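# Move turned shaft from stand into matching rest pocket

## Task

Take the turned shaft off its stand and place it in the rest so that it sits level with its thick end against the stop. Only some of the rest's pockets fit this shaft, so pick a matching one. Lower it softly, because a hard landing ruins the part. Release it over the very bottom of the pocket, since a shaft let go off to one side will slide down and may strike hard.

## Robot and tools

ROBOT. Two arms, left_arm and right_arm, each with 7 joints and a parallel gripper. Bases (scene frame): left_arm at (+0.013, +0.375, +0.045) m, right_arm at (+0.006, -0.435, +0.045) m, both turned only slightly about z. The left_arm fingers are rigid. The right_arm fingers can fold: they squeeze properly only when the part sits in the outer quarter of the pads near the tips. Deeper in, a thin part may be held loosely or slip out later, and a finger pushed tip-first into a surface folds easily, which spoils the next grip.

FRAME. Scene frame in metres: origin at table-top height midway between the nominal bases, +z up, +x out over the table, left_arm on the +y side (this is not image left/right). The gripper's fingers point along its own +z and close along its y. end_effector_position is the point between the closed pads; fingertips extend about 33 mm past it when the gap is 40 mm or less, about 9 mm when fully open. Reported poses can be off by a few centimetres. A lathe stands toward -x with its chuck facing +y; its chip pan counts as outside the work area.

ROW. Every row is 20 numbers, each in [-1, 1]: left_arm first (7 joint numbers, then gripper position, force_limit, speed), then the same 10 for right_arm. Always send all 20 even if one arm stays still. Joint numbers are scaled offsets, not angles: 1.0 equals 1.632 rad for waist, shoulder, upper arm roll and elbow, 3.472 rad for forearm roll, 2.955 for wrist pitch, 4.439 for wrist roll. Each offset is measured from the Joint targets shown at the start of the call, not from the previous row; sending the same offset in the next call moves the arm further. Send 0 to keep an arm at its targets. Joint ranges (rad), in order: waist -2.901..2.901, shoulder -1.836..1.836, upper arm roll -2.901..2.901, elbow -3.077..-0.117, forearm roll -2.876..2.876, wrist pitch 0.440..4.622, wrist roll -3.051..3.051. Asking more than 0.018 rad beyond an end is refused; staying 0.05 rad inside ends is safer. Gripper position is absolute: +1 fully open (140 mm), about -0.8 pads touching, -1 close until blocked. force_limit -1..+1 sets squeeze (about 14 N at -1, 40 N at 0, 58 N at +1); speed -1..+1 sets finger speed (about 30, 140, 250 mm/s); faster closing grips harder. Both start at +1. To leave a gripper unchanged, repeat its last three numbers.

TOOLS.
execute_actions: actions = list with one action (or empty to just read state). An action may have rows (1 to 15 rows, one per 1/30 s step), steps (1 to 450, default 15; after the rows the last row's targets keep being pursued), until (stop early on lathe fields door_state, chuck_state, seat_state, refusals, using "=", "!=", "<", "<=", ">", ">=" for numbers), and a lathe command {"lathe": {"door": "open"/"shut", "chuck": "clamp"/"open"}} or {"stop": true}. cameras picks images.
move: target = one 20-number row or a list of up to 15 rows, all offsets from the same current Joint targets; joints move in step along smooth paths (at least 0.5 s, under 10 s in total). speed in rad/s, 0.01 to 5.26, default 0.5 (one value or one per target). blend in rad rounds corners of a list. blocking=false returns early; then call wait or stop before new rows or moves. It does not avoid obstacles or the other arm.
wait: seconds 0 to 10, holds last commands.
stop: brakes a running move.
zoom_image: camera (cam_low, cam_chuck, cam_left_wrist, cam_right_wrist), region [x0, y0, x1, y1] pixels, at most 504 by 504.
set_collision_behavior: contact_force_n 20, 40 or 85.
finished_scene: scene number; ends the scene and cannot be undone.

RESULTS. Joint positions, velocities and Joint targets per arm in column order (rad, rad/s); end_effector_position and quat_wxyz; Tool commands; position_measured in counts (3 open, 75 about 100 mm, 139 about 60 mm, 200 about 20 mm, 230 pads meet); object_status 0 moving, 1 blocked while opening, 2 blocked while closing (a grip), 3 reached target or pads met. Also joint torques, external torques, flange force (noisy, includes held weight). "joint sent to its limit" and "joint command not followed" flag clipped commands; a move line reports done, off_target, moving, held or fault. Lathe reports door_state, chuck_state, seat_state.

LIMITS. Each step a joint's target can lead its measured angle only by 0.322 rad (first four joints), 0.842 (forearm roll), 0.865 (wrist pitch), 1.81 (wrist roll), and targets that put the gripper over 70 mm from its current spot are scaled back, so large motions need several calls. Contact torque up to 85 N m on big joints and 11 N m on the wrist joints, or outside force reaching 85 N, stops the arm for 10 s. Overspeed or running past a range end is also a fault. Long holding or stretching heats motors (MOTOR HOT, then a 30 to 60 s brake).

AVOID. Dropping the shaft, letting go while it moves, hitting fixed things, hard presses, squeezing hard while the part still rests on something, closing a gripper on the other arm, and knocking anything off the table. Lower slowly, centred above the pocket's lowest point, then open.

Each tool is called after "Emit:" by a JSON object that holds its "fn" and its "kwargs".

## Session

Emit:
{"fn": "execute_actions", "kwargs": {"actions": []}}

Emit:
{"fn": "zoom_image", "kwargs": {"camera": "cam_low", "region": [70, 220, 290, 310]}}

Scene clock: 0.00 s.
left_arm: end_effector_position=(+0.6704, +0.7670, +0.3907) position_measured=3 object_status=3 end_effector_quat_wxyz=(-0.246, +0.643, -0.518, +0.507) | right_arm: end_effector_position=(+0.3654, -0.5581, +0.2399) position_measured=3 object_status=3 end_effector_quat_wxyz=(+0.756, +0.646, +0.069, +0.085)
Joint positions: left_arm=[0.845 0.23 -0.029 -1.884 -1.485 2.216 1.541] | right_arm=[0.38 0.392 0.246 -2.594 -1.242 1.27 -0.123]
Joint velocities: within noise
Joint torques (N m): no reading
External joint torques (N m): no reading
Flange force (N): no reading
Joint targets: left_arm=[0.845 0.230 -0.029 -1.884 -1.485 2.216 1.541] | right_arm=[0.380 0.392 0.246 -2.594 -1.242 1.270 -0.123]
Tool commands: left_gripper/position=+1.0 left_gripper/force_limit=+1.0 left_gripper/speed=+1.0 right_gripper/position=+1.0 right_gripper/force_limit=+1.0 right_gripper/speed=+1.0
lathe: door_state=shut chuck_state=open seat_state=open
camera_calibration:
cam_left_wrist: T_world_to_cam=[[-0.411396, -0.346473, -0.843036, 0.881598], [-0.266844, 0.93019, -0.252074, -0.435154], [0.87152, 0.121257, -0.475131, -0.348149], [0, 0, 0, 1]] pos_world=[0.549987, 0.752441, 0.468111]
cam_right_wrist: T_world_to_cam=[[-0.0398844, 0.134304, 0.990137, -0.138402], [-0.98848, 0.139487, -0.0587379, 0.454569], [-0.146, -0.981074, 0.127194, -0.383196], [0, 0, 0, 1]] pos_world=[0.387866, -0.420762, 0.212478]

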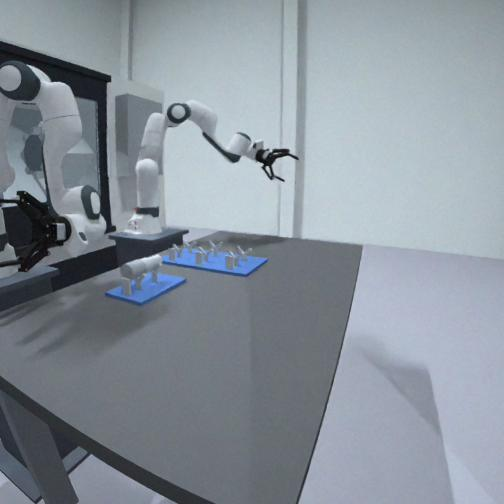

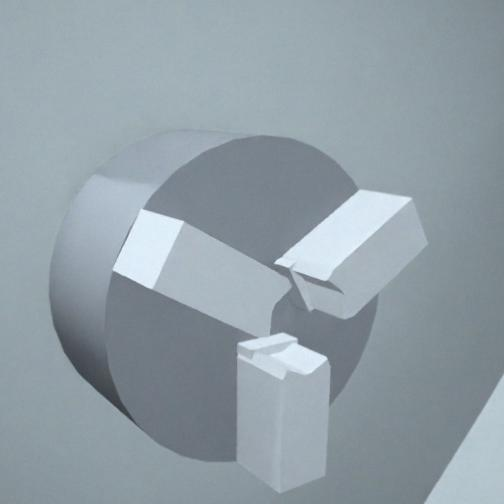

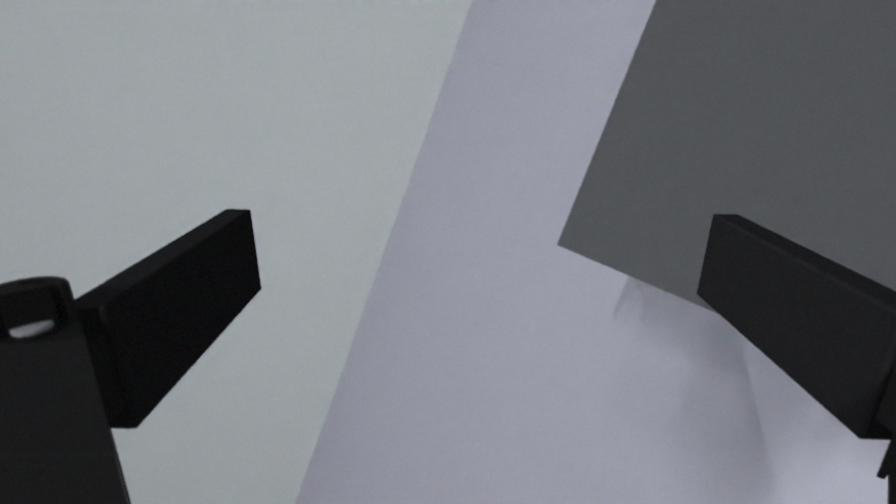

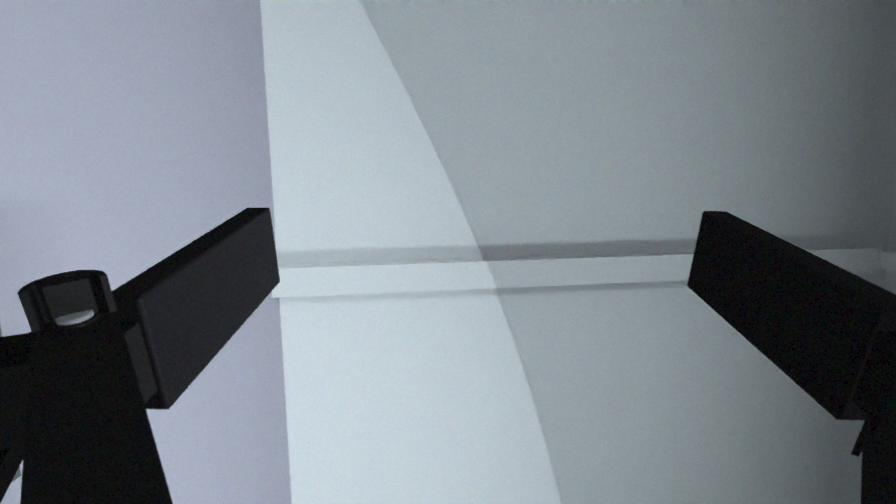

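Scaled by 2.291.

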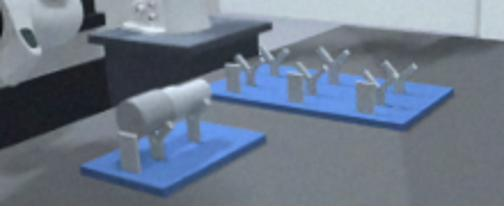

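Emit:
{"fn": "move", "kwargs": {"target": [-0.9038,0.1305,0.0178,0.1949,0.4277,-0.0697,-0.4907,1,1,1,-0.49,0,0,0,0,0,0,1,1,1], "speed": 1.2, "cameras": ["cam_left_wrist"]}}

Emit:
{"fn": "zoom_image", "kwargs": {"camera": "cam_left_wrist", "region": [230, 260, 430, 490]}}

Emit:
{"fn": "zoom_image", "kwargs": {"camera": "cam_left_wrist", "region": [410, 240, 610, 470]}}

Emit:
{"fn": "zoom_image", "kwargs": {"camera": "cam_left_wrist", "region": [590, 220, 790, 450]}}

Scene clock: 3.77 s.
left_arm: end_effector_position=(+0.5561, -0.0366, +0.2234) position_measured=3 object_status=3 end_effector_quat_wxyz=(+0.002, +0.702, -0.712, +0.003) | right_arm: end_effector_position=(+0.1684, -0.7787, +0.2400) position_measured=3 object_status=3 end_effector_quat_wxyz=(+0.729, +0.622, -0.187, -0.215)
Joint positions: left_arm=[-0.631 0.44 -0.002 -1.567 -0.004 2.013 -0.631] | right_arm=[-0.418 0.392 0.246 -2.594 -1.242 1.27 -0.123]
Joint velocities: left_arm=[0 0 0.001 0 -0.001 -0.001 -0.006] | right_arm=[within noise]
Joint torques (N m): left_arm=[0.19 -44.08 0.63 24.29 1.02 2.29 -0.08] | right_arm=[-0.85 -26.66 1.55 8.28 -0.3 -3.05 0.01]
External joint torques (N m): left_arm=[0.09 2.49 0.2 -0.37 0.31 -0.36 -0.08] | right_arm=[-0.87 1.4 0.33 0.4 -0.02 -0.17 -0.09]
Flange force (N): left_arm=[4.2 -5.7 1.7] | right_arm=[2.7 -4.9 -1.6]
Joint targets: left_arm=[-0.630 0.443 0.000 -1.566 0.000 2.010 -0.637] | right_arm=[-0.420 0.392 0.246 -2.594 -1.242 1.270 -0.123]
lathe: door_state=shut chuck_state=open seat_state=open
move: done
camera_calibration:
cam_left_wrist: T_world_to_cam=[[-0.999917, 0.00985891, -0.0082603, 0.568939], [0.00646964, 0.940594, 0.339471, -0.0441344], [0.0111164, 0.339389, -0.94058, 0.359883], [0, 0, 0, 1]] pos_world=[0.565177, -0.0862368, 0.35818]
Images, in order (width x height): cam_left_wrist 896x504.

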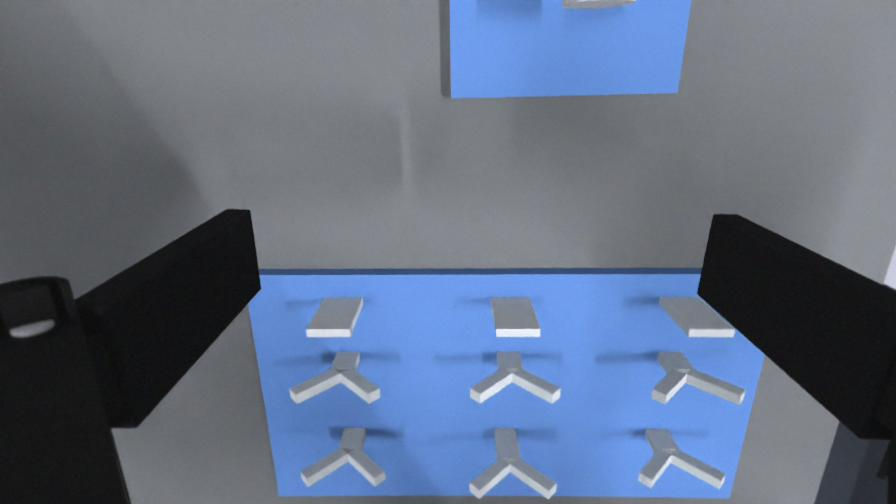

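Scaled by 2.191.

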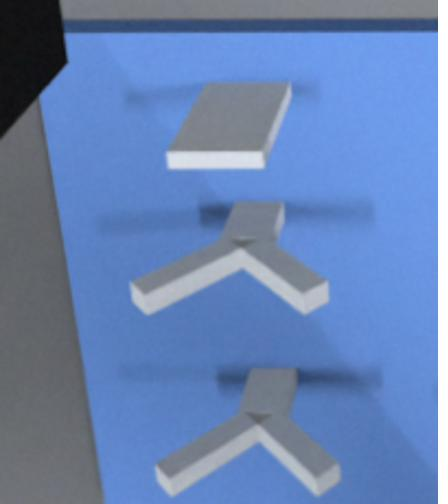

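Scaled by 2.191.

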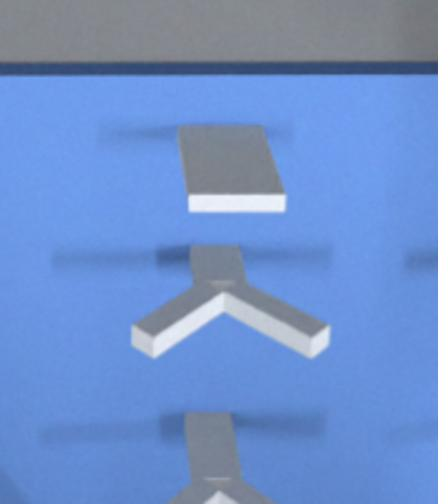

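Scaled by 2.191.

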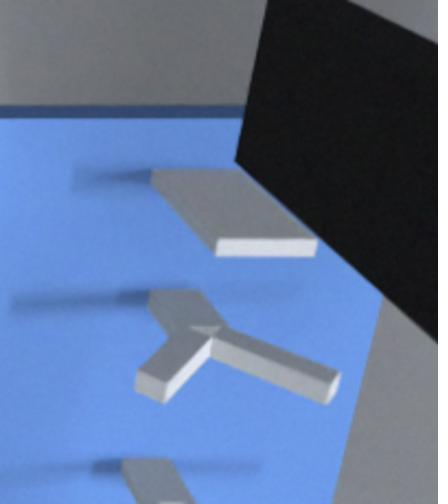

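Emit:
{"fn": "move", "kwargs": {"target": [-0.1271,0.1258,0,0.1066,0,0.0103,-0.0485,1,1,1,0,0,0,0,0,0,0,1,1,1], "speed": 0.5, "cameras": ["cam_left_wrist"]}}

Emit:
{"fn": "zoom_image", "kwargs": {"camera": "cam_left_wrist", "region": [320, 0, 660, 340]}}

Scene clock: 6.07 s.
left_arm: end_effector_position=(+0.4870, -0.1707, +0.1603) position_measured=3 object_status=3 end_effector_quat_wxyz=(+0.002, +0.705, -0.709, -0.002) | right_arm: end_effector_position=(+0.1684, -0.7787, +0.2400) position_measured=3 object_status=3 end_effector_quat_wxyz=(+0.729, +0.622, -0.187, -0.215)
Joint positions: left_arm=[-0.838 0.65 -0.002 -1.393 -0.003 2.039 -0.847] | right_arm=[-0.418 0.392 0.246 -2.594 -1.242 1.27 -0.123]
Joint velocities: left_arm=[-0.001 0.001 0 0 0 0 -0.004] | right_arm=[within noise]
Joint torques (N m): left_arm=[0.22 -49.62 0.89 24.16 0.86 2.79 -0.08] | right_arm=[-0.86 -26.64 1.51 8.29 -0.31 -3.05 0.01]
External joint torques (N m): left_arm=[0.53 2.14 0.59 -0.35 0.16 0.15 -0.08] | right_arm=[-0.83 1.4 0.34 0.39 -0.02 -0.17 -0.09]
Flange force (N): left_arm=[3.6 -4.0 2.7] | right_arm=[2.7 -4.9 -1.6]
Joint targets: left_arm=[-0.837 0.648 0.000 -1.392 0.000 2.041 -0.853] | right_arm=[-0.420 0.392 0.246 -2.594 -1.242 1.270 -0.123]
lathe: door_state=shut chuck_state=open seat_state=open
move: done
camera_calibration:
cam_left_wrist: T_world_to_cam=[[-0.999997, 0.0020491, -0.00108725, 0.498135], [0.00154655, 0.938274, 0.34589, 0.104915], [0.0017289, 0.345888, -0.938274, 0.352072], [0, 0, 0, 1]] pos_world=[0.497363, -0.221237, 0.294592]
Images, in order (width x height): cam_left_wrist 896x504.

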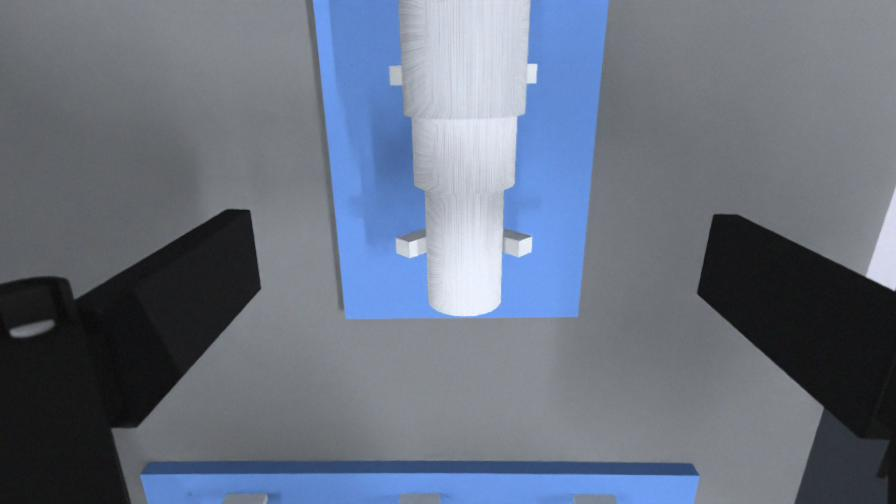

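Scaled by 1.482.

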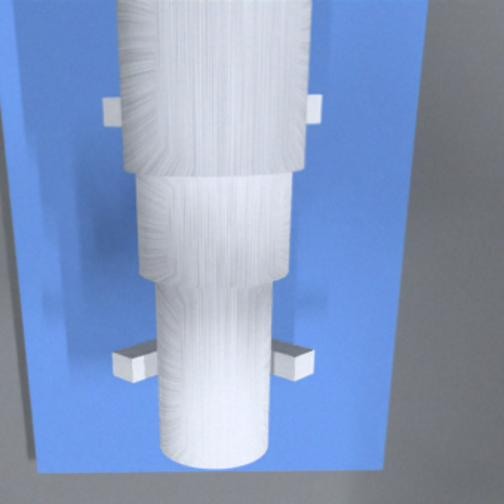

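Emit:
{"fn": "move", "kwargs": {"target": [[-0.0102,0.0958,0,0.0386,0,0.0313,-0.0054,0.32,0.1,-0.2,0,0,0,0,0,0,0,1,1,1],[-0.0102,0.0958,0,0.0386,0,0.0313,-0.0054,-1,0.1,-1,0,0,0,0,0,0,0,1,1,1]], "speed": 0.25, "cameras": ["cam_left_wrist"]}}

Scene clock: 9.90 s.
left_arm: end_effector_position=(+0.4901, -0.1907, +0.0835) position_measured=165 object_status=0 end_effector_quat_wxyz=(+0.002, +0.710, -0.704, -0.002) | right_arm: end_effector_position=(+0.1684, -0.7787, +0.2400) position_measured=3 object_status=3 end_effector_quat_wxyz=(+0.729, +0.622, -0.187, -0.215)
Joint positions: left_arm=[-0.853 0.805 -0.002 -1.33 -0.003 2.131 -0.875] | right_arm=[-0.418 0.392 0.246 -2.594 -1.242 1.27 -0.123]
Joint velocities: within noise
Joint torques (N m): left_arm=[-0.3 -51.77 1 23.59 0.79 2.95 -0.03] | right_arm=[-0.84 -26.59 1.56 8.29 -0.3 -3.04 0]
External joint torques (N m): left_arm=[-0.28 2.95 0.38 -0.54 0.11 0.29 -0.03] | right_arm=[-0.84 1.5 0.36 0.36 -0.01 -0.15 -0.1]
Flange force (N): left_arm=[5.4 -4.0 4.7] | right_arm=[2.7 -5.2 -1.7]
Joint targets: left_arm=[-0.854 0.805 0.000 -1.329 0.000 2.133 -0.877] | right_arm=[-0.420 0.392 0.246 -2.594 -1.242 1.270 -0.123]
lathe: door_state=shut chuck_state=open seat_state=open
move: done
camera_calibration:
cam_left_wrist: T_world_to_cam=[[-0.999928, -0.011903, -0.00115493, 0.498573], [-0.0115668, 0.938091, 0.346196, 0.156502], [-0.00303735, 0.346185, -0.938161, 0.289287], [0, 0, 0, 1]] pos_world=[0.501226, -0.241025, 0.217793]
Images, in order (width x height): cam_left_wrist 896x504.

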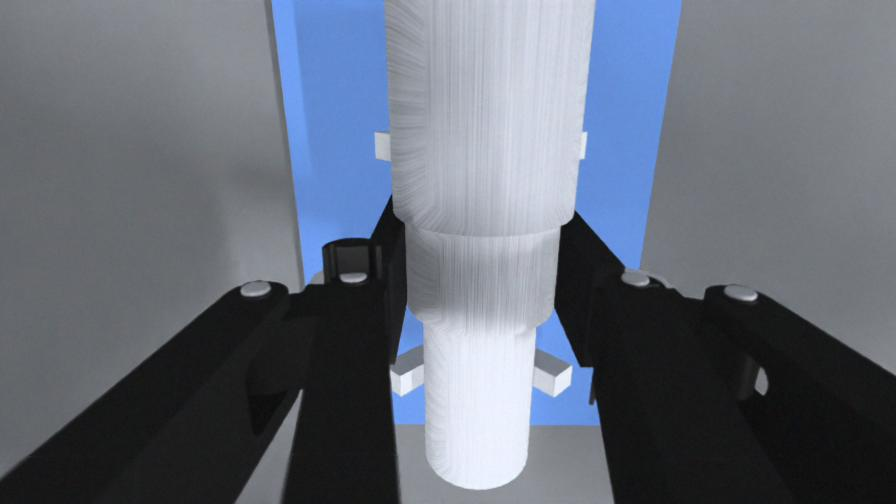

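Emit:
{"fn": "move", "kwargs": {"target": [[0,-0.0414,0,0.0153,0,-0.0288,0,-1,0.1,-1,0,0,0,0,0,0,0,1,1,1],[0.2935,-0.406,0,-0.5205,0,0.0669,0.1122,-1,0.1,-1,0,0,0,0,0,0,0,1,1,1],[0.2935,-0.3576,0,-0.5363,0,0.1024,0.1122,-1,0.1,-1,0,0,0,0,0,0,0,1,1,1]], "speed": [0.1,0.5,0.15], "cameras": ["cam_left_wrist","cam_low"]}}

Emit:
{"fn": "zoom_image", "kwargs": {"camera": "cam_low", "region": [170, 210, 240, 280]}}

Emit:
{"fn": "zoom_image", "kwargs": {"camera": "cam_left_wrist", "region": [330, 40, 640, 390]}}

Scene clock: 14.53 s.
left_arm: end_effector_position=(+0.5218, +0.1665, +0.1112) position_measured=165 object_status=2 end_effector_quat_wxyz=(+0.002, +0.706, -0.708, -0.001) | right_arm: end_effector_position=(+0.1684, -0.7787, +0.2400) position_measured=3 object_status=3 end_effector_quat_wxyz=(+0.729, +0.622, -0.187, -0.215)
Joint positions: left_arm=[-0.375 0.225 0.001 -2.208 -0.003 2.43 -0.384] | right_arm=[-0.418 0.392 0.246 -2.594 -1.242 1.27 -0.123]
Joint velocities: left_arm=[0 0 0.001 0 -0.001 0.004 0.003] | right_arm=[within noise]
Joint torques (N m): left_arm=[0.07 -37.72 -0.05 22.78 0.59 3.42 0.23] | right_arm=[-0.82 -26.6 1.54 8.26 -0.32 -3.04 0.05]
External joint torques (N m): left_arm=[0.01 -1.32 -0.31 1.72 0.09 0.83 0.23] | right_arm=[-0.83 1.48 0.34 0.32 -0.02 -0.16 -0.05]
Flange force (N): left_arm=[0.5 -2.0 -1.3] | right_arm=[2.5 -5.2 -1.6]
Joint targets: left_arm=[-0.375 0.221 0.000 -2.204 0.000 2.436 -0.378] | right_arm=[-0.420 0.392 0.246 -2.594 -1.242 1.270 -0.123]
lathe: door_state=shut chuck_state=open seat_state=open
move: done
camera_calibration:
cam_left_wrist: T_world_to_cam=[[-0.999995, -0.00188962, -0.00254917, 0.533094], [-0.00265378, 0.93846, 0.345378, -0.192334], [0.00173966, 0.345383, -0.93846, 0.189465], [0, 0, 0, 1]] pos_world=[0.532251, 0.116067, 0.245592]
Images, in order (width x height): cam_low 504x504, cam_left_wrist 896x504.

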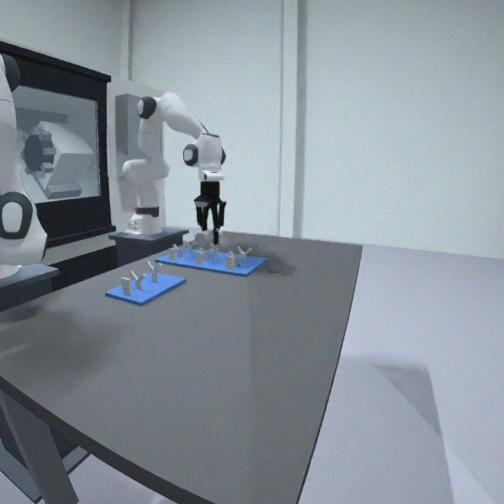

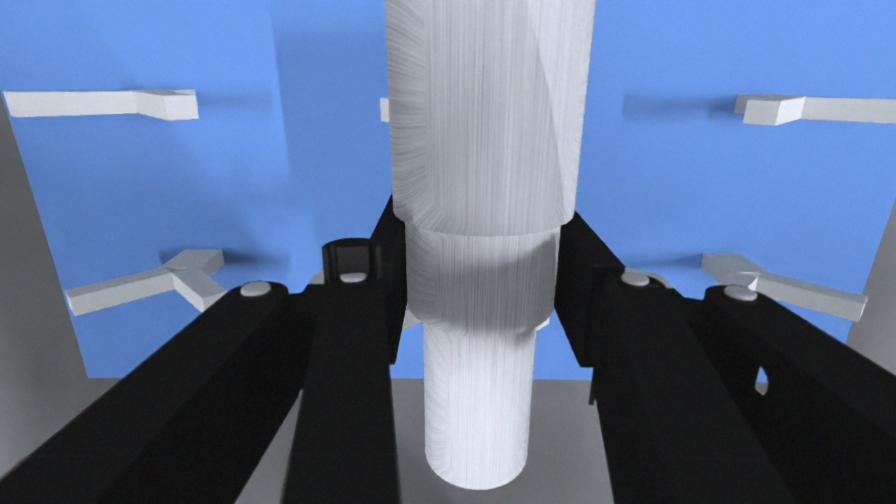

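Scaled by 7.200.

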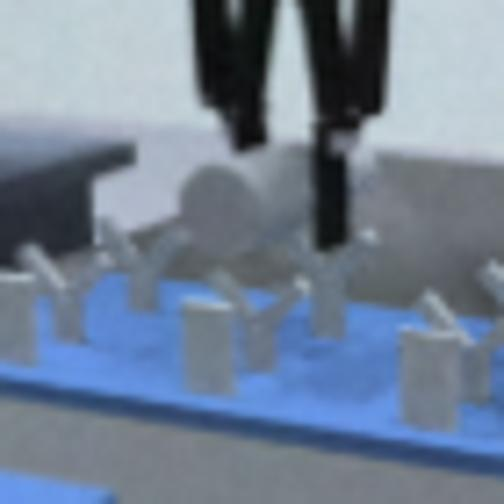

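Scaled by 1.440.

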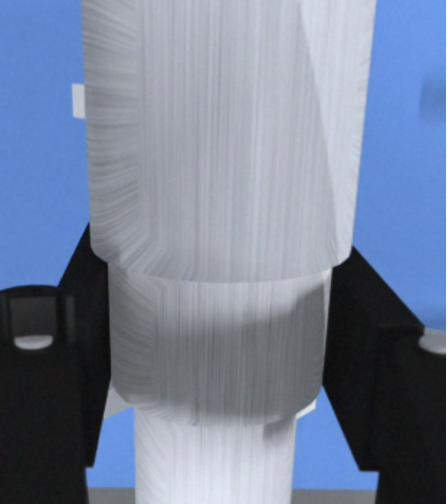

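Emit:
{"fn": "move", "kwargs": {"target": [-0.0039,0.0282,0,0.0063,0,0.0121,-0.0014,-1,0.1,-1,0,0,0,0,0,0,0,1,1,1], "speed": 0.045, "cameras": ["cam_left_wrist","cam_low"]}}

Emit:
{"fn": "zoom_image", "kwargs": {"camera": "cam_low", "region": [170, 210, 240, 280]}}

Emit:
{"fn": "zoom_image", "kwargs": {"camera": "cam_left_wrist", "region": [330, 40, 640, 390]}}

Scene clock: 16.60 s.
left_arm: end_effector_position=(+0.5245, +0.1627, +0.0929) position_measured=165 object_status=2 end_effector_quat_wxyz=(+0.002, +0.705, -0.710, -0.002) | right_arm: end_effector_position=(+0.1684, -0.7787, +0.2400) position_measured=3 object_status=3 end_effector_quat_wxyz=(+0.729, +0.622, -0.187, -0.215)
Joint positions: left_arm=[-0.38 0.27 0.001 -2.199 -0.003 2.465 -0.383] | right_arm=[-0.418 0.392 0.246 -2.594 -1.242 1.27 -0.123]
Joint velocities: left_arm=[-0.001 0 -0.001 0 0.001 0.004 0.001] | right_arm=[within noise]
Joint torques (N m): left_arm=[-0.55 -38.35 0.05 22.76 0.57 3.26 0] | right_arm=[-0.77 -26.67 1.53 8.34 -0.33 -3.05 0]
External joint torques (N m): left_arm=[-0.64 -0.72 -0.29 2.06 0.1 0.65 0] | right_arm=[-0.8 1.41 0.3 0.37 -0.03 -0.17 -0.1]
Flange force (N): left_arm=[2.8 -4.3 -0.5] | right_arm=[2.7 -4.9 -1.6]
Joint targets: left_arm=[-0.381 0.267 0.000 -2.194 0.000 2.472 -0.385] | right_arm=[-0.420 0.392 0.246 -2.594 -1.242 1.270 -0.123]
lathe: door_state=shut chuck_state=open seat_state=open
move: done
camera_calibration:
cam_left_wrist: T_world_to_cam=[[-0.999992, 0.0034147, -0.0021805, 0.534874], [0.00245043, 0.938347, 0.345686, -0.185129], [0.00322648, 0.345678, -0.938348, 0.172782], [0, 0, 0, 1]] pos_world=[0.534766, 0.112162, 0.227293]
Images, in order (width x height): cam_low 504x504, cam_left_wrist 896x504.

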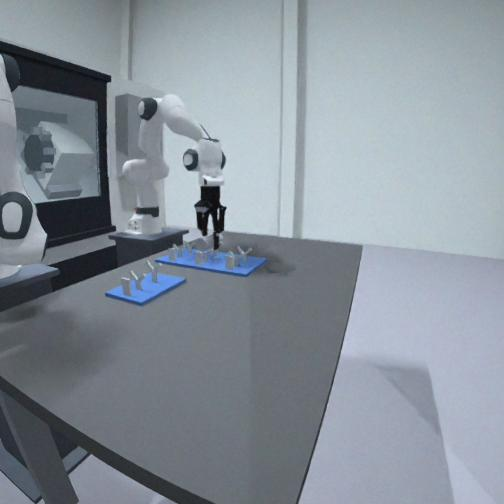

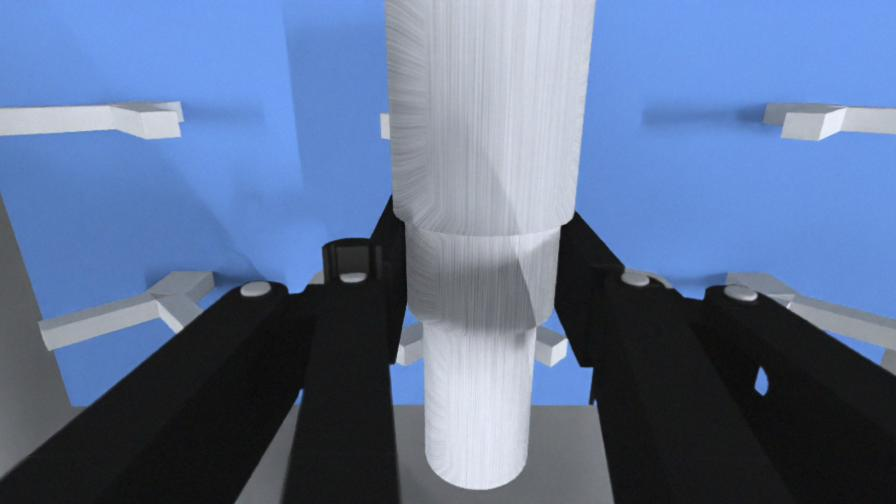

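Scaled by 7.200.

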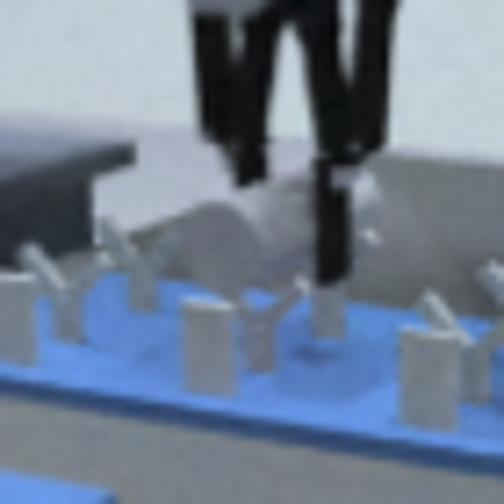

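Scaled by 1.440.

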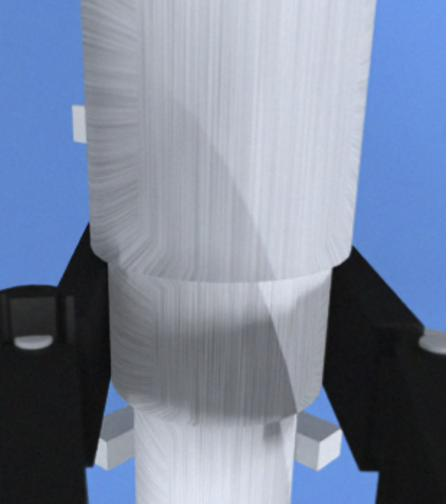

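Emit:
{"fn": "move", "kwargs": {"target": [0,0.0074,0,-0.0007,0,0.0045,0,-1,0.1,-1,0,0,0,0,0,0,0,1,1,1], "speed": 0.02, "cameras": ["cam_low"]}}

Emit:
{"fn": "zoom_image", "kwargs": {"camera": "cam_low", "region": [170, 210, 240, 280]}}

Scene clock: 17.80 s.
left_arm: end_effector_position=(+0.5253, +0.1623, +0.0875) position_measured=165 object_status=2 end_effector_quat_wxyz=(+0.001, +0.705, -0.710, -0.001) | right_arm: end_effector_position=(+0.1684, -0.7787, +0.2400) position_measured=3 object_status=3 end_effector_quat_wxyz=(+0.729, +0.622, -0.187, -0.215)
Joint positions: left_arm=[-0.38 0.282 0.001 -2.199 -0.003 2.479 -0.383] | right_arm=[-0.418 0.392 0.246 -2.594 -1.242 1.27 -0.123]
Joint velocities: left_arm=[0.001 -0.001 0.001 -0.001 0.001 0.005 0.001] | right_arm=[within noise]
Joint torques (N m): left_arm=[-0.53 -38.47 0.08 22.09 0.56 3.28 -0.03] | right_arm=[-0.79 -26.7 1.55 8.24 -0.32 -3.04 0.04]
External joint torques (N m): left_arm=[-0.57 -0.83 -0.22 1.63 0.09 0.69 -0.03] | right_arm=[-0.86 1.39 0.28 0.27 -0.03 -0.17 -0.06]
Flange force (N): left_arm=[2.0 -2.6 -0.5] | right_arm=[2.4 -4.8 -1.3]
Joint targets: left_arm=[-0.381 0.279 0.000 -2.195 0.000 2.485 -0.385] | right_arm=[-0.420 0.392 0.246 -2.594 -1.242 1.270 -0.123]
lathe: door_state=shut chuck_state=open seat_state=open
move: done
Images, in order (width x height): cam_low 504x504.

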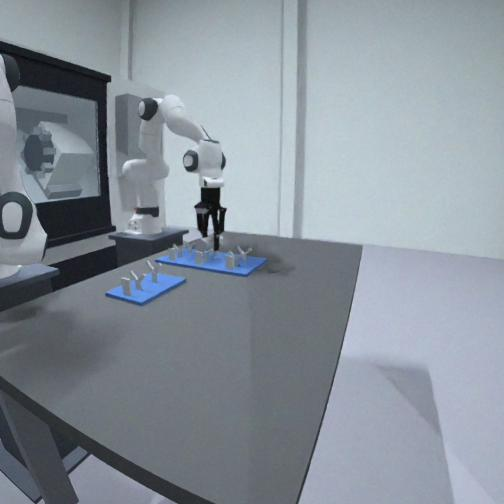

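Scaled by 7.200.

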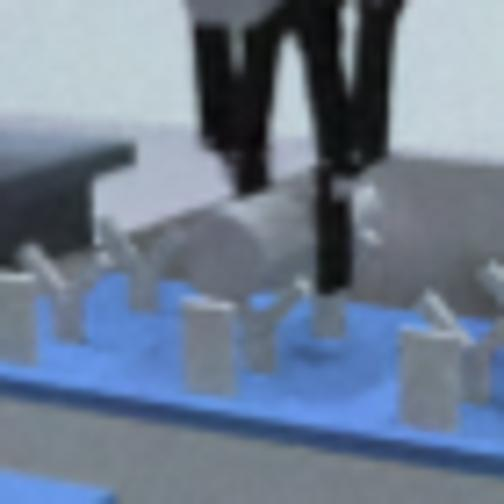

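Emit:
{"fn": "move", "kwargs": {"target": [0,0.0037,0,-0.0004,0,0.0022,0,-1,0.1,-1,0,0,0,0,0,0,0,1,1,1], "speed": 0.015, "cameras": []}}

Emit:
{"fn": "move", "kwargs": {"target": [0,0.0018,0,-0.0002,0,0.0011,0,-1,0.1,-1,0,0,0,0,0,0,0,1,1,1], "speed": 0.01, "cameras": ["cam_left_wrist"]}}

Scene clock: 18.60 s.
left_arm: end_effector_position=(+0.5256, +0.1622, +0.0847) position_measured=165 object_status=2 end_effector_quat_wxyz=(+0.001, +0.705, -0.710, -0.001) | right_arm: end_effector_position=(+0.1684, -0.7787, +0.2400) position_measured=3 object_status=3 end_effector_quat_wxyz=(+0.729, +0.622, -0.187, -0.215)
Joint positions: left_arm=[-0.38 0.288 0.001 -2.199 -0.003 2.485 -0.383] | right_arm=[-0.418 0.392 0.246 -2.594 -1.242 1.27 -0.123]
Joint velocities: left_arm=[-0.001 0.001 -0.001 0.001 0 0.003 -0.001] | right_arm=[within noise]
Joint torques (N m): left_arm=[-0.54 -38.58 0.12 21.97 0.56 3.28 -0.03] | right_arm=[-0.81 -26.64 1.53 8.25 -0.33 -3.03 0.01]
External joint torques (N m): left_arm=[-0.41 -0.52 -0.02 1.41 0.09 0.65 -0.04] | right_arm=[-0.87 1.44 0.27 0.35 -0.04 -0.15 -0.09]
Flange force (N): left_arm=[1.8 -2.6 0.1] | right_arm=[2.7 -5.0 -1.4]
Joint targets: left_arm=[-0.381 0.285 0.000 -2.196 0.000 2.491 -0.385] | right_arm=[-0.420 0.392 0.246 -2.594 -1.242 1.270 -0.123]
lathe: door_state=shut chuck_state=open seat_state=open
move: done
No camera images: "cameras" was empty.

Scene clock: 19.30 s.
left_arm: end_effector_position=(+0.5257, +0.1621, +0.0846) position_measured=165 object_status=2 end_effector_quat_wxyz=(+0.001, +0.705, -0.710, +0.000) | right_arm: end_effector_position=(+0.1684, -0.7787, +0.2400) position_measured=3 object_status=3 end_effector_quat_wxyz=(+0.729, +0.622, -0.187, -0.215)
Joint positions: left_arm=[-0.38 0.289 0.001 -2.199 -0.003 2.486 -0.383] | right_arm=[-0.418 0.392 0.246 -2.594 -1.242 1.27 -0.123]
Joint velocities: within noise
Joint torques (N m): left_arm=[-0.46 -37.14 0.12 21.84 0.56 3.77 -0.01] | right_arm=[-0.85 -26.63 1.57 8.31 -0.32 -3.05 0.03]
External joint torques (N m): left_arm=[-0.34 0.68 -0.03 1.4 0.09 1.15 -0.01] | right_arm=[-0.88 1.49 0.36 0.32 -0.02 -0.17 -0.07]
Flange force (N): left_arm=[2.4 -4.7 3.6] | right_arm=[2.6 -5.1 -1.6]
Joint targets: left_arm=[-0.381 0.288 0.000 -2.196 0.000 2.495 -0.385] | right_arm=[-0.420 0.392 0.246 -2.594 -1.242 1.270 -0.123]
lathe: door_state=shut chuck_state=open seat_state=open
move: done
camera_calibration:
cam_left_wrist: T_world_to_cam=[[-0.999984, 0.00348588, -0.00439604, 0.536229], [0.00175571, 0.938631, 0.344918, -0.181414], [0.0053286, 0.344905, -0.938622, 0.164243], [0, 0, 0, 1]] pos_world=[0.535664, 0.111763, 0.219093]
Images, in order (width x height): cam_left_wrist 896x504.

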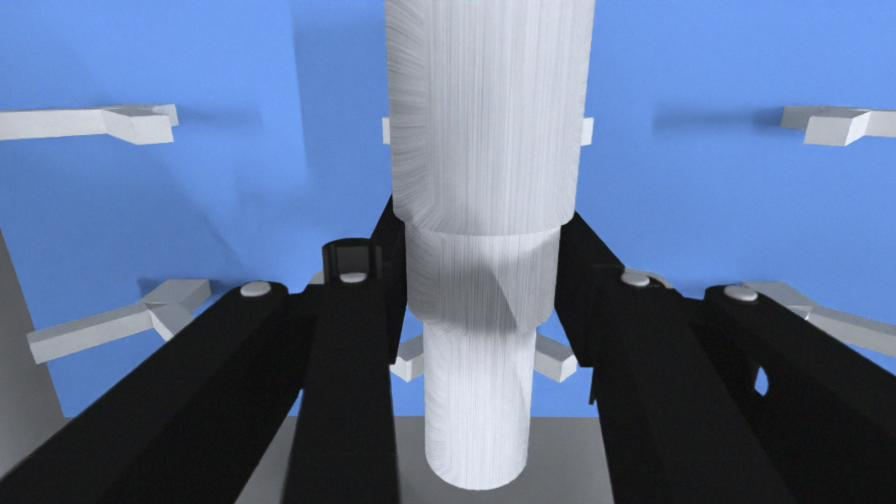

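Emit:
{"fn": "move", "kwargs": {"target": [-0.0009,-0.0016,0,-0.0044,0,0.0016,0.0013,-1,0.1,-1,0,0,0,0,0,0,0,1,1,1], "speed": 0.01, "cameras": ["cam_left_wrist"]}}

Scene clock: 20.60 s.
left_arm: end_effector_position=(+0.5257, +0.1621, +0.0845) position_measured=165 object_status=2 end_effector_quat_wxyz=(+0.000, +0.704, -0.710, +0.001) | right_arm: end_effector_position=(+0.1684, -0.7787, +0.2400) position_measured=3 object_status=3 end_effector_quat_wxyz=(+0.729, +0.622, -0.187, -0.215)
Joint positions: left_arm=[-0.38 0.287 0.001 -2.203 -0.003 2.492 -0.383] | right_arm=[-0.418 0.392 0.246 -2.594 -1.242 1.27 -0.123]
Joint velocities: within noise
Joint torques (N m): left_arm=[-1.32 -35.82 -0.47 20.77 0.51 3.55 0.16] | right_arm=[-0.83 -26.64 1.52 8.29 -0.31 -3.03 0.07]
External joint torques (N m): left_arm=[-1.38 2.05 -0.79 0.23 0.05 0.91 0.16] | right_arm=[-0.83 1.45 0.32 0.36 -0.01 -0.14 -0.03]
Flange force (N): left_arm=[3.4 -3.4 6.1] | right_arm=[2.6 -5.2 -1.6]
Joint targets: left_arm=[-0.383 0.285 0.000 -2.203 0.000 2.499 -0.379] | right_arm=[-0.420 0.392 0.246 -2.594 -1.242 1.270 -0.123]
lathe: door_state=shut chuck_state=open seat_state=open
move: done
camera_calibration:
cam_left_wrist: T_world_to_cam=[[-0.999964, 0.00370867, -0.00761994, 0.536396], [0.000863819, 0.93908, 0.343697, -0.180907], [0.0084304, 0.343679, -0.93905, 0.162747], [0, 0, 0, 1]] pos_world=[0.535161, 0.111964, 0.219092]
Images, in order (width x height): cam_left_wrist 896x504.

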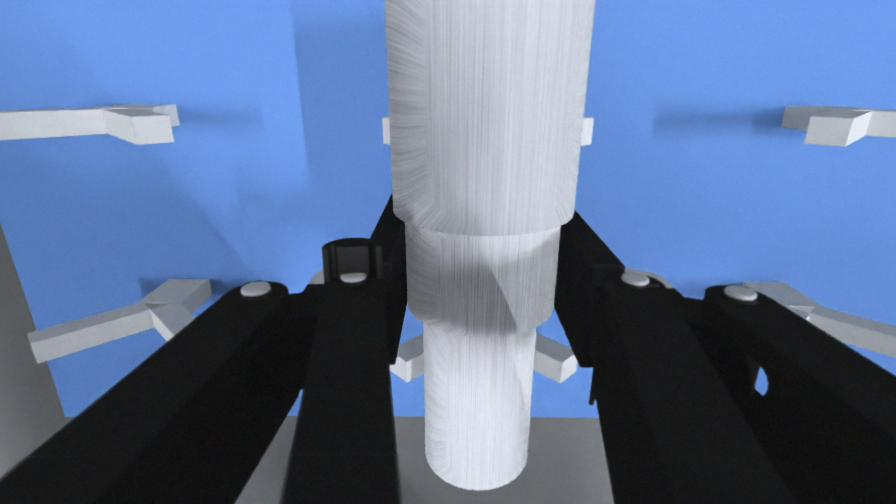

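Emit:
{"fn": "move", "kwargs": {"target": [0,-0.0031,0,0,0,-0.0034,0,-1,0.1,-1,0,0,0,0,0,0,0,1,1,1], "speed": 0.01, "cameras": ["cam_left_wrist"]}}

Scene clock: 22.00 s.
left_arm: end_effector_position=(+0.5231, +0.1624, +0.0833) position_measured=165 object_status=2 end_effector_quat_wxyz=(+0.001, +0.704, -0.710, -0.001) | right_arm: end_effector_position=(+0.1684, -0.7787, +0.2400) position_measured=3 object_status=3 end_effector_quat_wxyz=(+0.729, +0.622, -0.187, -0.215)
Joint positions: left_arm=[-0.381 0.287 0.001 -2.206 -0.003 2.489 -0.383] | right_arm=[-0.418 0.392 0.246 -2.594 -1.242 1.27 -0.123]
Joint velocities: left_arm=[0 0 0 0 0 -0.004 0.001] | right_arm=[within noise]
Joint torques (N m): left_arm=[-0.51 -38.97 0.12 21.63 0.5 2.75 0.18] | right_arm=[-0.78 -26.62 1.56 8.28 -0.29 -3.04 0.01]
External joint torques (N m): left_arm=[-0.51 -1.16 -0.14 1.19 0.04 0.12 0.18] | right_arm=[-0.78 1.51 0.37 0.31 0.01 -0.15 -0.09]
Flange force (N): left_arm=[0.9 -1.2 -2.3] | right_arm=[2.5 -5.1 -1.8]
Joint targets: left_arm=[-0.383 0.280 0.000 -2.203 0.000 2.489 -0.379] | right_arm=[-0.420 0.392 0.246 -2.594 -1.242 1.270 -0.123]
lathe: door_state=shut chuck_state=open seat_state=open
move: done
camera_calibration:
cam_left_wrist: T_world_to_cam=[[-0.999984, 0.00504043, -0.00253707, 0.53315], [0.00385251, 0.938328, 0.345724, -0.182278], [0.0041232, 0.345709, -0.938333, 0.163399], [0, 0, 0, 1]] pos_world=[0.53317, 0.111861, 0.217693]
Images, in order (width x height): cam_left_wrist 896x504.

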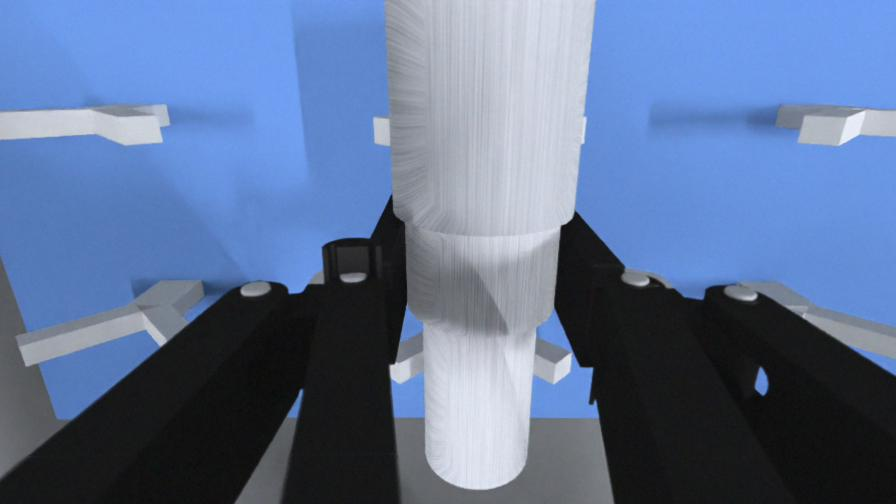

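Emit:
{"fn": "move", "kwargs": {"target": [-0.0062,0.0034,0,0.005,0,-0.0017,-0.0023,-1,0.1,-1,0,0,0,0,0,0,0,1,1,1], "speed": 0.012, "cameras": ["cam_low"]}}

Emit:
{"fn": "zoom_image", "kwargs": {"camera": "cam_low", "region": [170, 210, 240, 280]}}

Scene clock: 23.27 s.
left_arm: end_effector_position=(+0.5221, +0.1569, +0.0839) position_measured=165 object_status=2 end_effector_quat_wxyz=(+0.002, +0.701, -0.713, -0.002) | right_arm: end_effector_position=(+0.1684, -0.7787, +0.2400) position_measured=3 object_status=3 end_effector_quat_wxyz=(+0.729, +0.622, -0.187, -0.215)
Joint positions: left_arm=[-0.391 0.289 0.001 -2.2 -0.003 2.484 -0.384] | right_arm=[-0.418 0.392 0.246 -2.594 -1.242 1.27 -0.123]
Joint velocities: left_arm=[-0.001 -0.001 0 0.001 -0.001 -0.003 -0.002] | right_arm=[within noise]
Joint torques (N m): left_arm=[-0.62 -38.36 0.12 21.63 0.5 2.64 -0.09] | right_arm=[-0.77 -26.6 1.55 8.28 -0.32 -3.03 0.01]
External joint torques (N m): left_arm=[-0.74 -0.64 -0.26 1.28 0.04 0.04 -0.09] | right_arm=[-0.71 1.6 0.4 0.27 -0.01 -0.13 -0.09]
Flange force (N): left_arm=[2.4 -2.4 -1.5] | right_arm=[2.5 -5.4 -1.9]
Joint targets: left_arm=[-0.393 0.286 0.000 -2.195 0.000 2.484 -0.389] | right_arm=[-0.420 0.392 0.246 -2.594 -1.242 1.270 -0.123]
lathe: door_state=shut chuck_state=open seat_state=open
move: done
Images, in order (width x height): cam_low 504x504.

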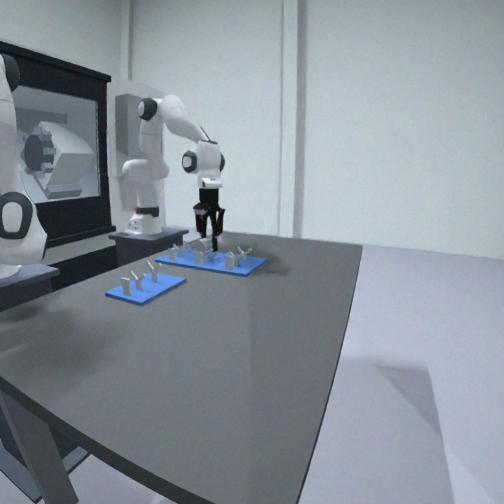

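Scaled by 7.200.

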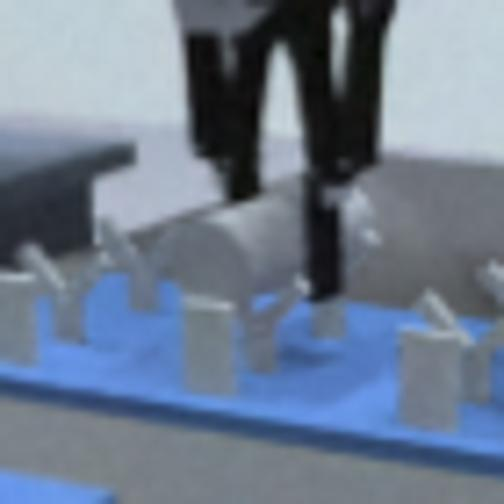

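Emit:
{"fn": "move", "kwargs": {"target": [-0.0051,0.0044,0,0.0059,0,-0.0008,-0.0019,-1,0.1,-1,0,0,0,0,0,0,0,1,1,1], "speed": 0.01, "cameras": []}}

Scene clock: 24.53 s.
left_arm: end_effector_position=(+0.5223, +0.1544, +0.0835) position_measured=165 object_status=2 end_effector_quat_wxyz=(+0.002, +0.701, -0.713, -0.004) | right_arm: end_effector_position=(+0.1684, -0.7787, +0.2400) position_measured=3 object_status=3 end_effector_quat_wxyz=(+0.729, +0.622, -0.187, -0.215)
Joint positions: left_arm=[-0.396 0.294 0.002 -2.191 -0.002 2.477 -0.39] | right_arm=[-0.418 0.392 0.246 -2.594 -1.242 1.27 -0.123]
Joint velocities: left_arm=[-0.001 0 0 0.002 -0.001 -0.003 -0.004] | right_arm=[within noise]
Joint torques (N m): left_arm=[-2.86 -37.76 -1.61 23.63 0.18 3.21 -0.2] | right_arm=[-0.79 -26.62 1.56 8.32 -0.31 -3.04 0.04]
External joint torques (N m): left_arm=[-2.91 0.11 -1.93 3.3 -0.29 0.64 -0.2] | right_arm=[-0.8 1.52 0.36 0.35 -0.02 -0.16 -0.06]
Flange force (N): left_arm=[9.1 -8.8 0.9] | right_arm=[2.7 -5.3 -1.8]
Joint targets: left_arm=[-0.401 0.293 0.000 -2.185 0.000 2.482 -0.398] | right_arm=[-0.420 0.392 0.246 -2.594 -1.242 1.270 -0.123]
lathe: door_state=shut chuck_state=open seat_state=open
move: done
No camera images: "cameras" was empty.

Emit:
{"fn": "move", "kwargs": {"target": [0,-0.0022,0,0.0003,0,-0.002,-0.0014,-1,0.1,-1,0,0,0,0,0,0,0,1,1,1], "speed": 0.01, "cameras": ["cam_left_wrist"]}}

Scene clock: 25.43 s.
left_arm: end_effector_position=(+0.5220, +0.1542, +0.0838) position_measured=165 object_status=2 end_effector_quat_wxyz=(+0.002, +0.703, -0.711, -0.005) | right_arm: end_effector_position=(+0.1684, -0.7787, +0.2400) position_measured=3 object_status=3 end_effector_quat_wxyz=(+0.729, +0.622, -0.187, -0.215)
Joint positions: left_arm=[-0.396 0.294 0.002 -2.19 -0.002 2.474 -0.397] | right_arm=[-0.418 0.392 0.246 -2.594 -1.242 1.27 -0.123]
Joint velocities: left_arm=[0 0 -0.001 0.002 0.001 -0.002 -0.005] | right_arm=[within noise]
Joint torques (N m): left_arm=[-2.41 -38.77 -1.64 22.5 0.17 2.84 -0.1] | right_arm=[-0.73 -26.62 1.55 8.29 -0.33 -3.04 0.03]
External joint torques (N m): left_arm=[-2.33 -0.81 -1.84 2.09 -0.3 0.25 -0.1] | right_arm=[-0.73 1.49 0.35 0.36 -0.04 -0.15 -0.07]
Flange force (N): left_arm=[5.9 -3.5 -1.5] | right_arm=[2.7 -5.2 -1.8]
Joint targets: left_arm=[-0.401 0.289 0.000 -2.185 0.000 2.476 -0.404] | right_arm=[-0.420 0.392 0.246 -2.594 -1.242 1.270 -0.123]
lathe: door_state=shut chuck_state=open seat_state=open
move: done
camera_calibration:
cam_left_wrist: T_world_to_cam=[[-0.999971, 0.00695535, 0.0032164, 0.531247], [0.00764054, 0.937095, 0.34899, -0.176781], [-0.000586731, 0.349004, -0.937121, 0.168507], [0, 0, 0, 1]] pos_world=[0.532681, 0.103156, 0.217898]
Images, in order (width x height): cam_left_wrist 896x504.

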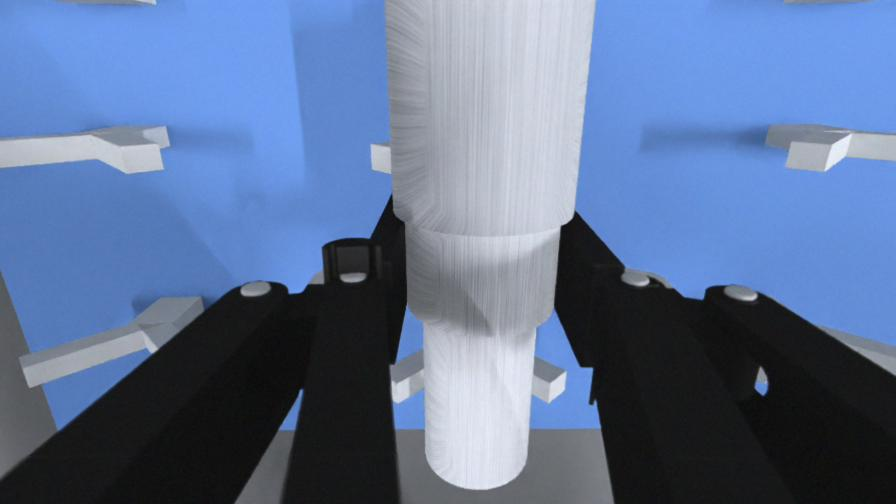

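Emit:
{"fn": "move", "kwargs": {"target": [[0.0025,0.0002,0,0.0003,0,0,0.0009,-1,0.1,-1,0,0,0,0,0,0,0,1,1,1],[0.0025,0.003,0,0,0,0.0017,0.0009,-1,0.1,-1,0,0,0,0,0,0,0,1,1,1]], "speed": 0.01, "cameras": ["cam_left_wrist"]}}

Scene clock: 26.77 s.
left_arm: end_effector_position=(+0.5220, +0.1542, +0.0838) position_measured=165 object_status=2 end_effector_quat_wxyz=(+0.002, +0.704, -0.711, -0.005) | right_arm: end_effector_position=(+0.1684, -0.7787, +0.2400) position_measured=3 object_status=3 end_effector_quat_wxyz=(+0.729, +0.622, -0.187, -0.215)
Joint positions: left_arm=[-0.396 0.295 0.002 -2.19 -0.002 2.474 -0.398] | right_arm=[-0.418 0.392 0.246 -2.594 -1.242 1.27 -0.123]
Joint velocities: within noise
Joint torques (N m): left_arm=[-0.8 -37.18 -1.23 22.25 0.17 3.64 -0.05] | right_arm=[-0.74 -26.65 1.58 8.25 -0.32 -3.03 0.06]
External joint torques (N m): left_arm=[-0.77 0.9 -1.47 1.76 -0.3 1.04 -0.05] | right_arm=[-0.74 1.37 0.39 0.35 -0.03 -0.15 -0.04]
Flange force (N): left_arm=[4.5 -6.0 3.7] | right_arm=[2.5 -4.8 -1.7]
Joint targets: left_arm=[-0.397 0.294 0.000 -2.185 0.000 2.481 -0.400] | right_arm=[-0.420 0.392 0.246 -2.594 -1.242 1.270 -0.123]
lathe: door_state=shut chuck_state=open seat_state=open
move: done
camera_calibration:
cam_left_wrist: T_world_to_cam=[[-0.999975, 0.00612392, 0.00343904, 0.531384], [0.00693919, 0.937069, 0.349077, -0.176425], [-0.0010849, 0.349092, -0.937088, 0.168756], [0, 0, 0, 1]] pos_world=[0.532779, 0.103156, 0.217898]
Images, in order (width x height): cam_left_wrist 896x504.

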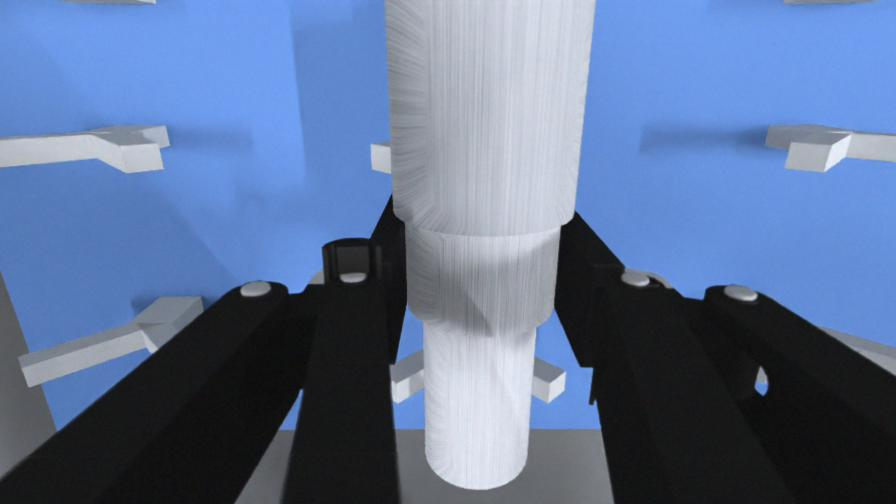

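Emit:
{"fn": "move", "kwargs": {"target": [[0,-0.004,0,0,0,-0.0035,0,-1,0.1,-1,0,0,0,0,0,0,0,1,1,1],[0.0006,-0.0022,0,0.003,0,-0.0046,0,-1,0.1,-1,0,0,0,0,0,0,0,1,1,1]], "speed": 0.012, "cameras": ["cam_left_wrist"]}}

Scene clock: 28.37 s.
left_arm: end_effector_position=(+0.5218, +0.1542, +0.0846) position_measured=165 object_status=2 end_effector_quat_wxyz=(+0.003, +0.704, -0.711, -0.006) | right_arm: end_effector_position=(+0.1684, -0.7788, +0.2400) position_measured=3 object_status=3 end_effector_quat_wxyz=(+0.729, +0.622, -0.187, -0.215)
Joint positions: left_arm=[-0.396 0.295 0.002 -2.186 -0.002 2.466 -0.398] | right_arm=[-0.418 0.392 0.246 -2.594 -1.242 1.27 -0.123]
Joint velocities: left_arm=[-0.001 0.001 0 0.002 0 -0.003 0] | right_arm=[within noise]
Joint torques (N m): left_arm=[-0.18 -39.16 -0.08 22.37 0.27 2.77 -0.04] | right_arm=[-0.79 -26.63 1.56 8.33 -0.31 -3.04 0.03]
External joint torques (N m): left_arm=[-0.17 -1.11 -0.34 1.85 -0.2 0.18 -0.04] | right_arm=[-0.83 1.43 0.34 0.48 -0.02 -0.15 -0.07]
Flange force (N): left_arm=[1.9 -3.5 -2.3] | right_arm=[2.9 -5.2 -1.8]
Joint targets: left_arm=[-0.396 0.291 0.000 -2.180 0.000 2.468 -0.400] | right_arm=[-0.420 0.392 0.246 -2.594 -1.242 1.270 -0.123]
lathe: door_state=shut chuck_state=open seat_state=open
move: done
camera_calibration:
cam_left_wrist: T_world_to_cam=[[-0.999957, 0.00624185, 0.00680672, 0.530928], [0.00823111, 0.936582, 0.350353, -0.177435], [-0.0041882, 0.350394, -0.936593, 0.170989], [0, 0, 0, 1]] pos_world=[0.533082, 0.102955, 0.218698]
Images, in order (width x height): cam_left_wrist 896x504.

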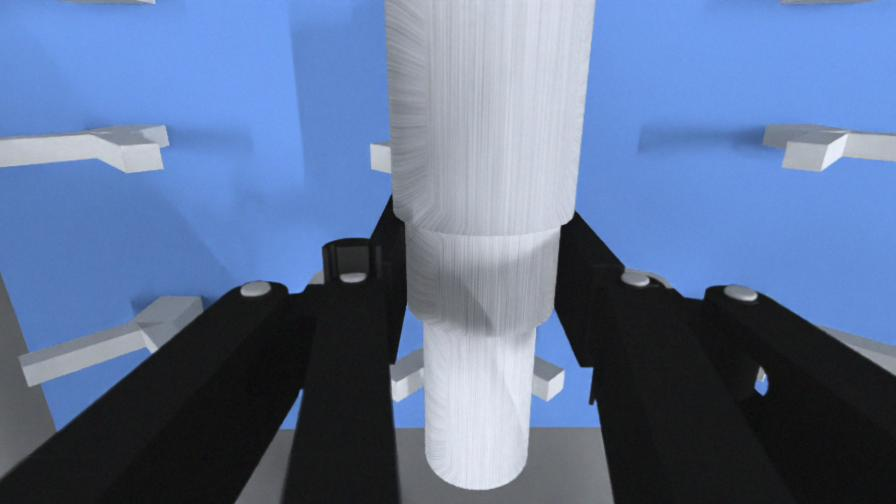

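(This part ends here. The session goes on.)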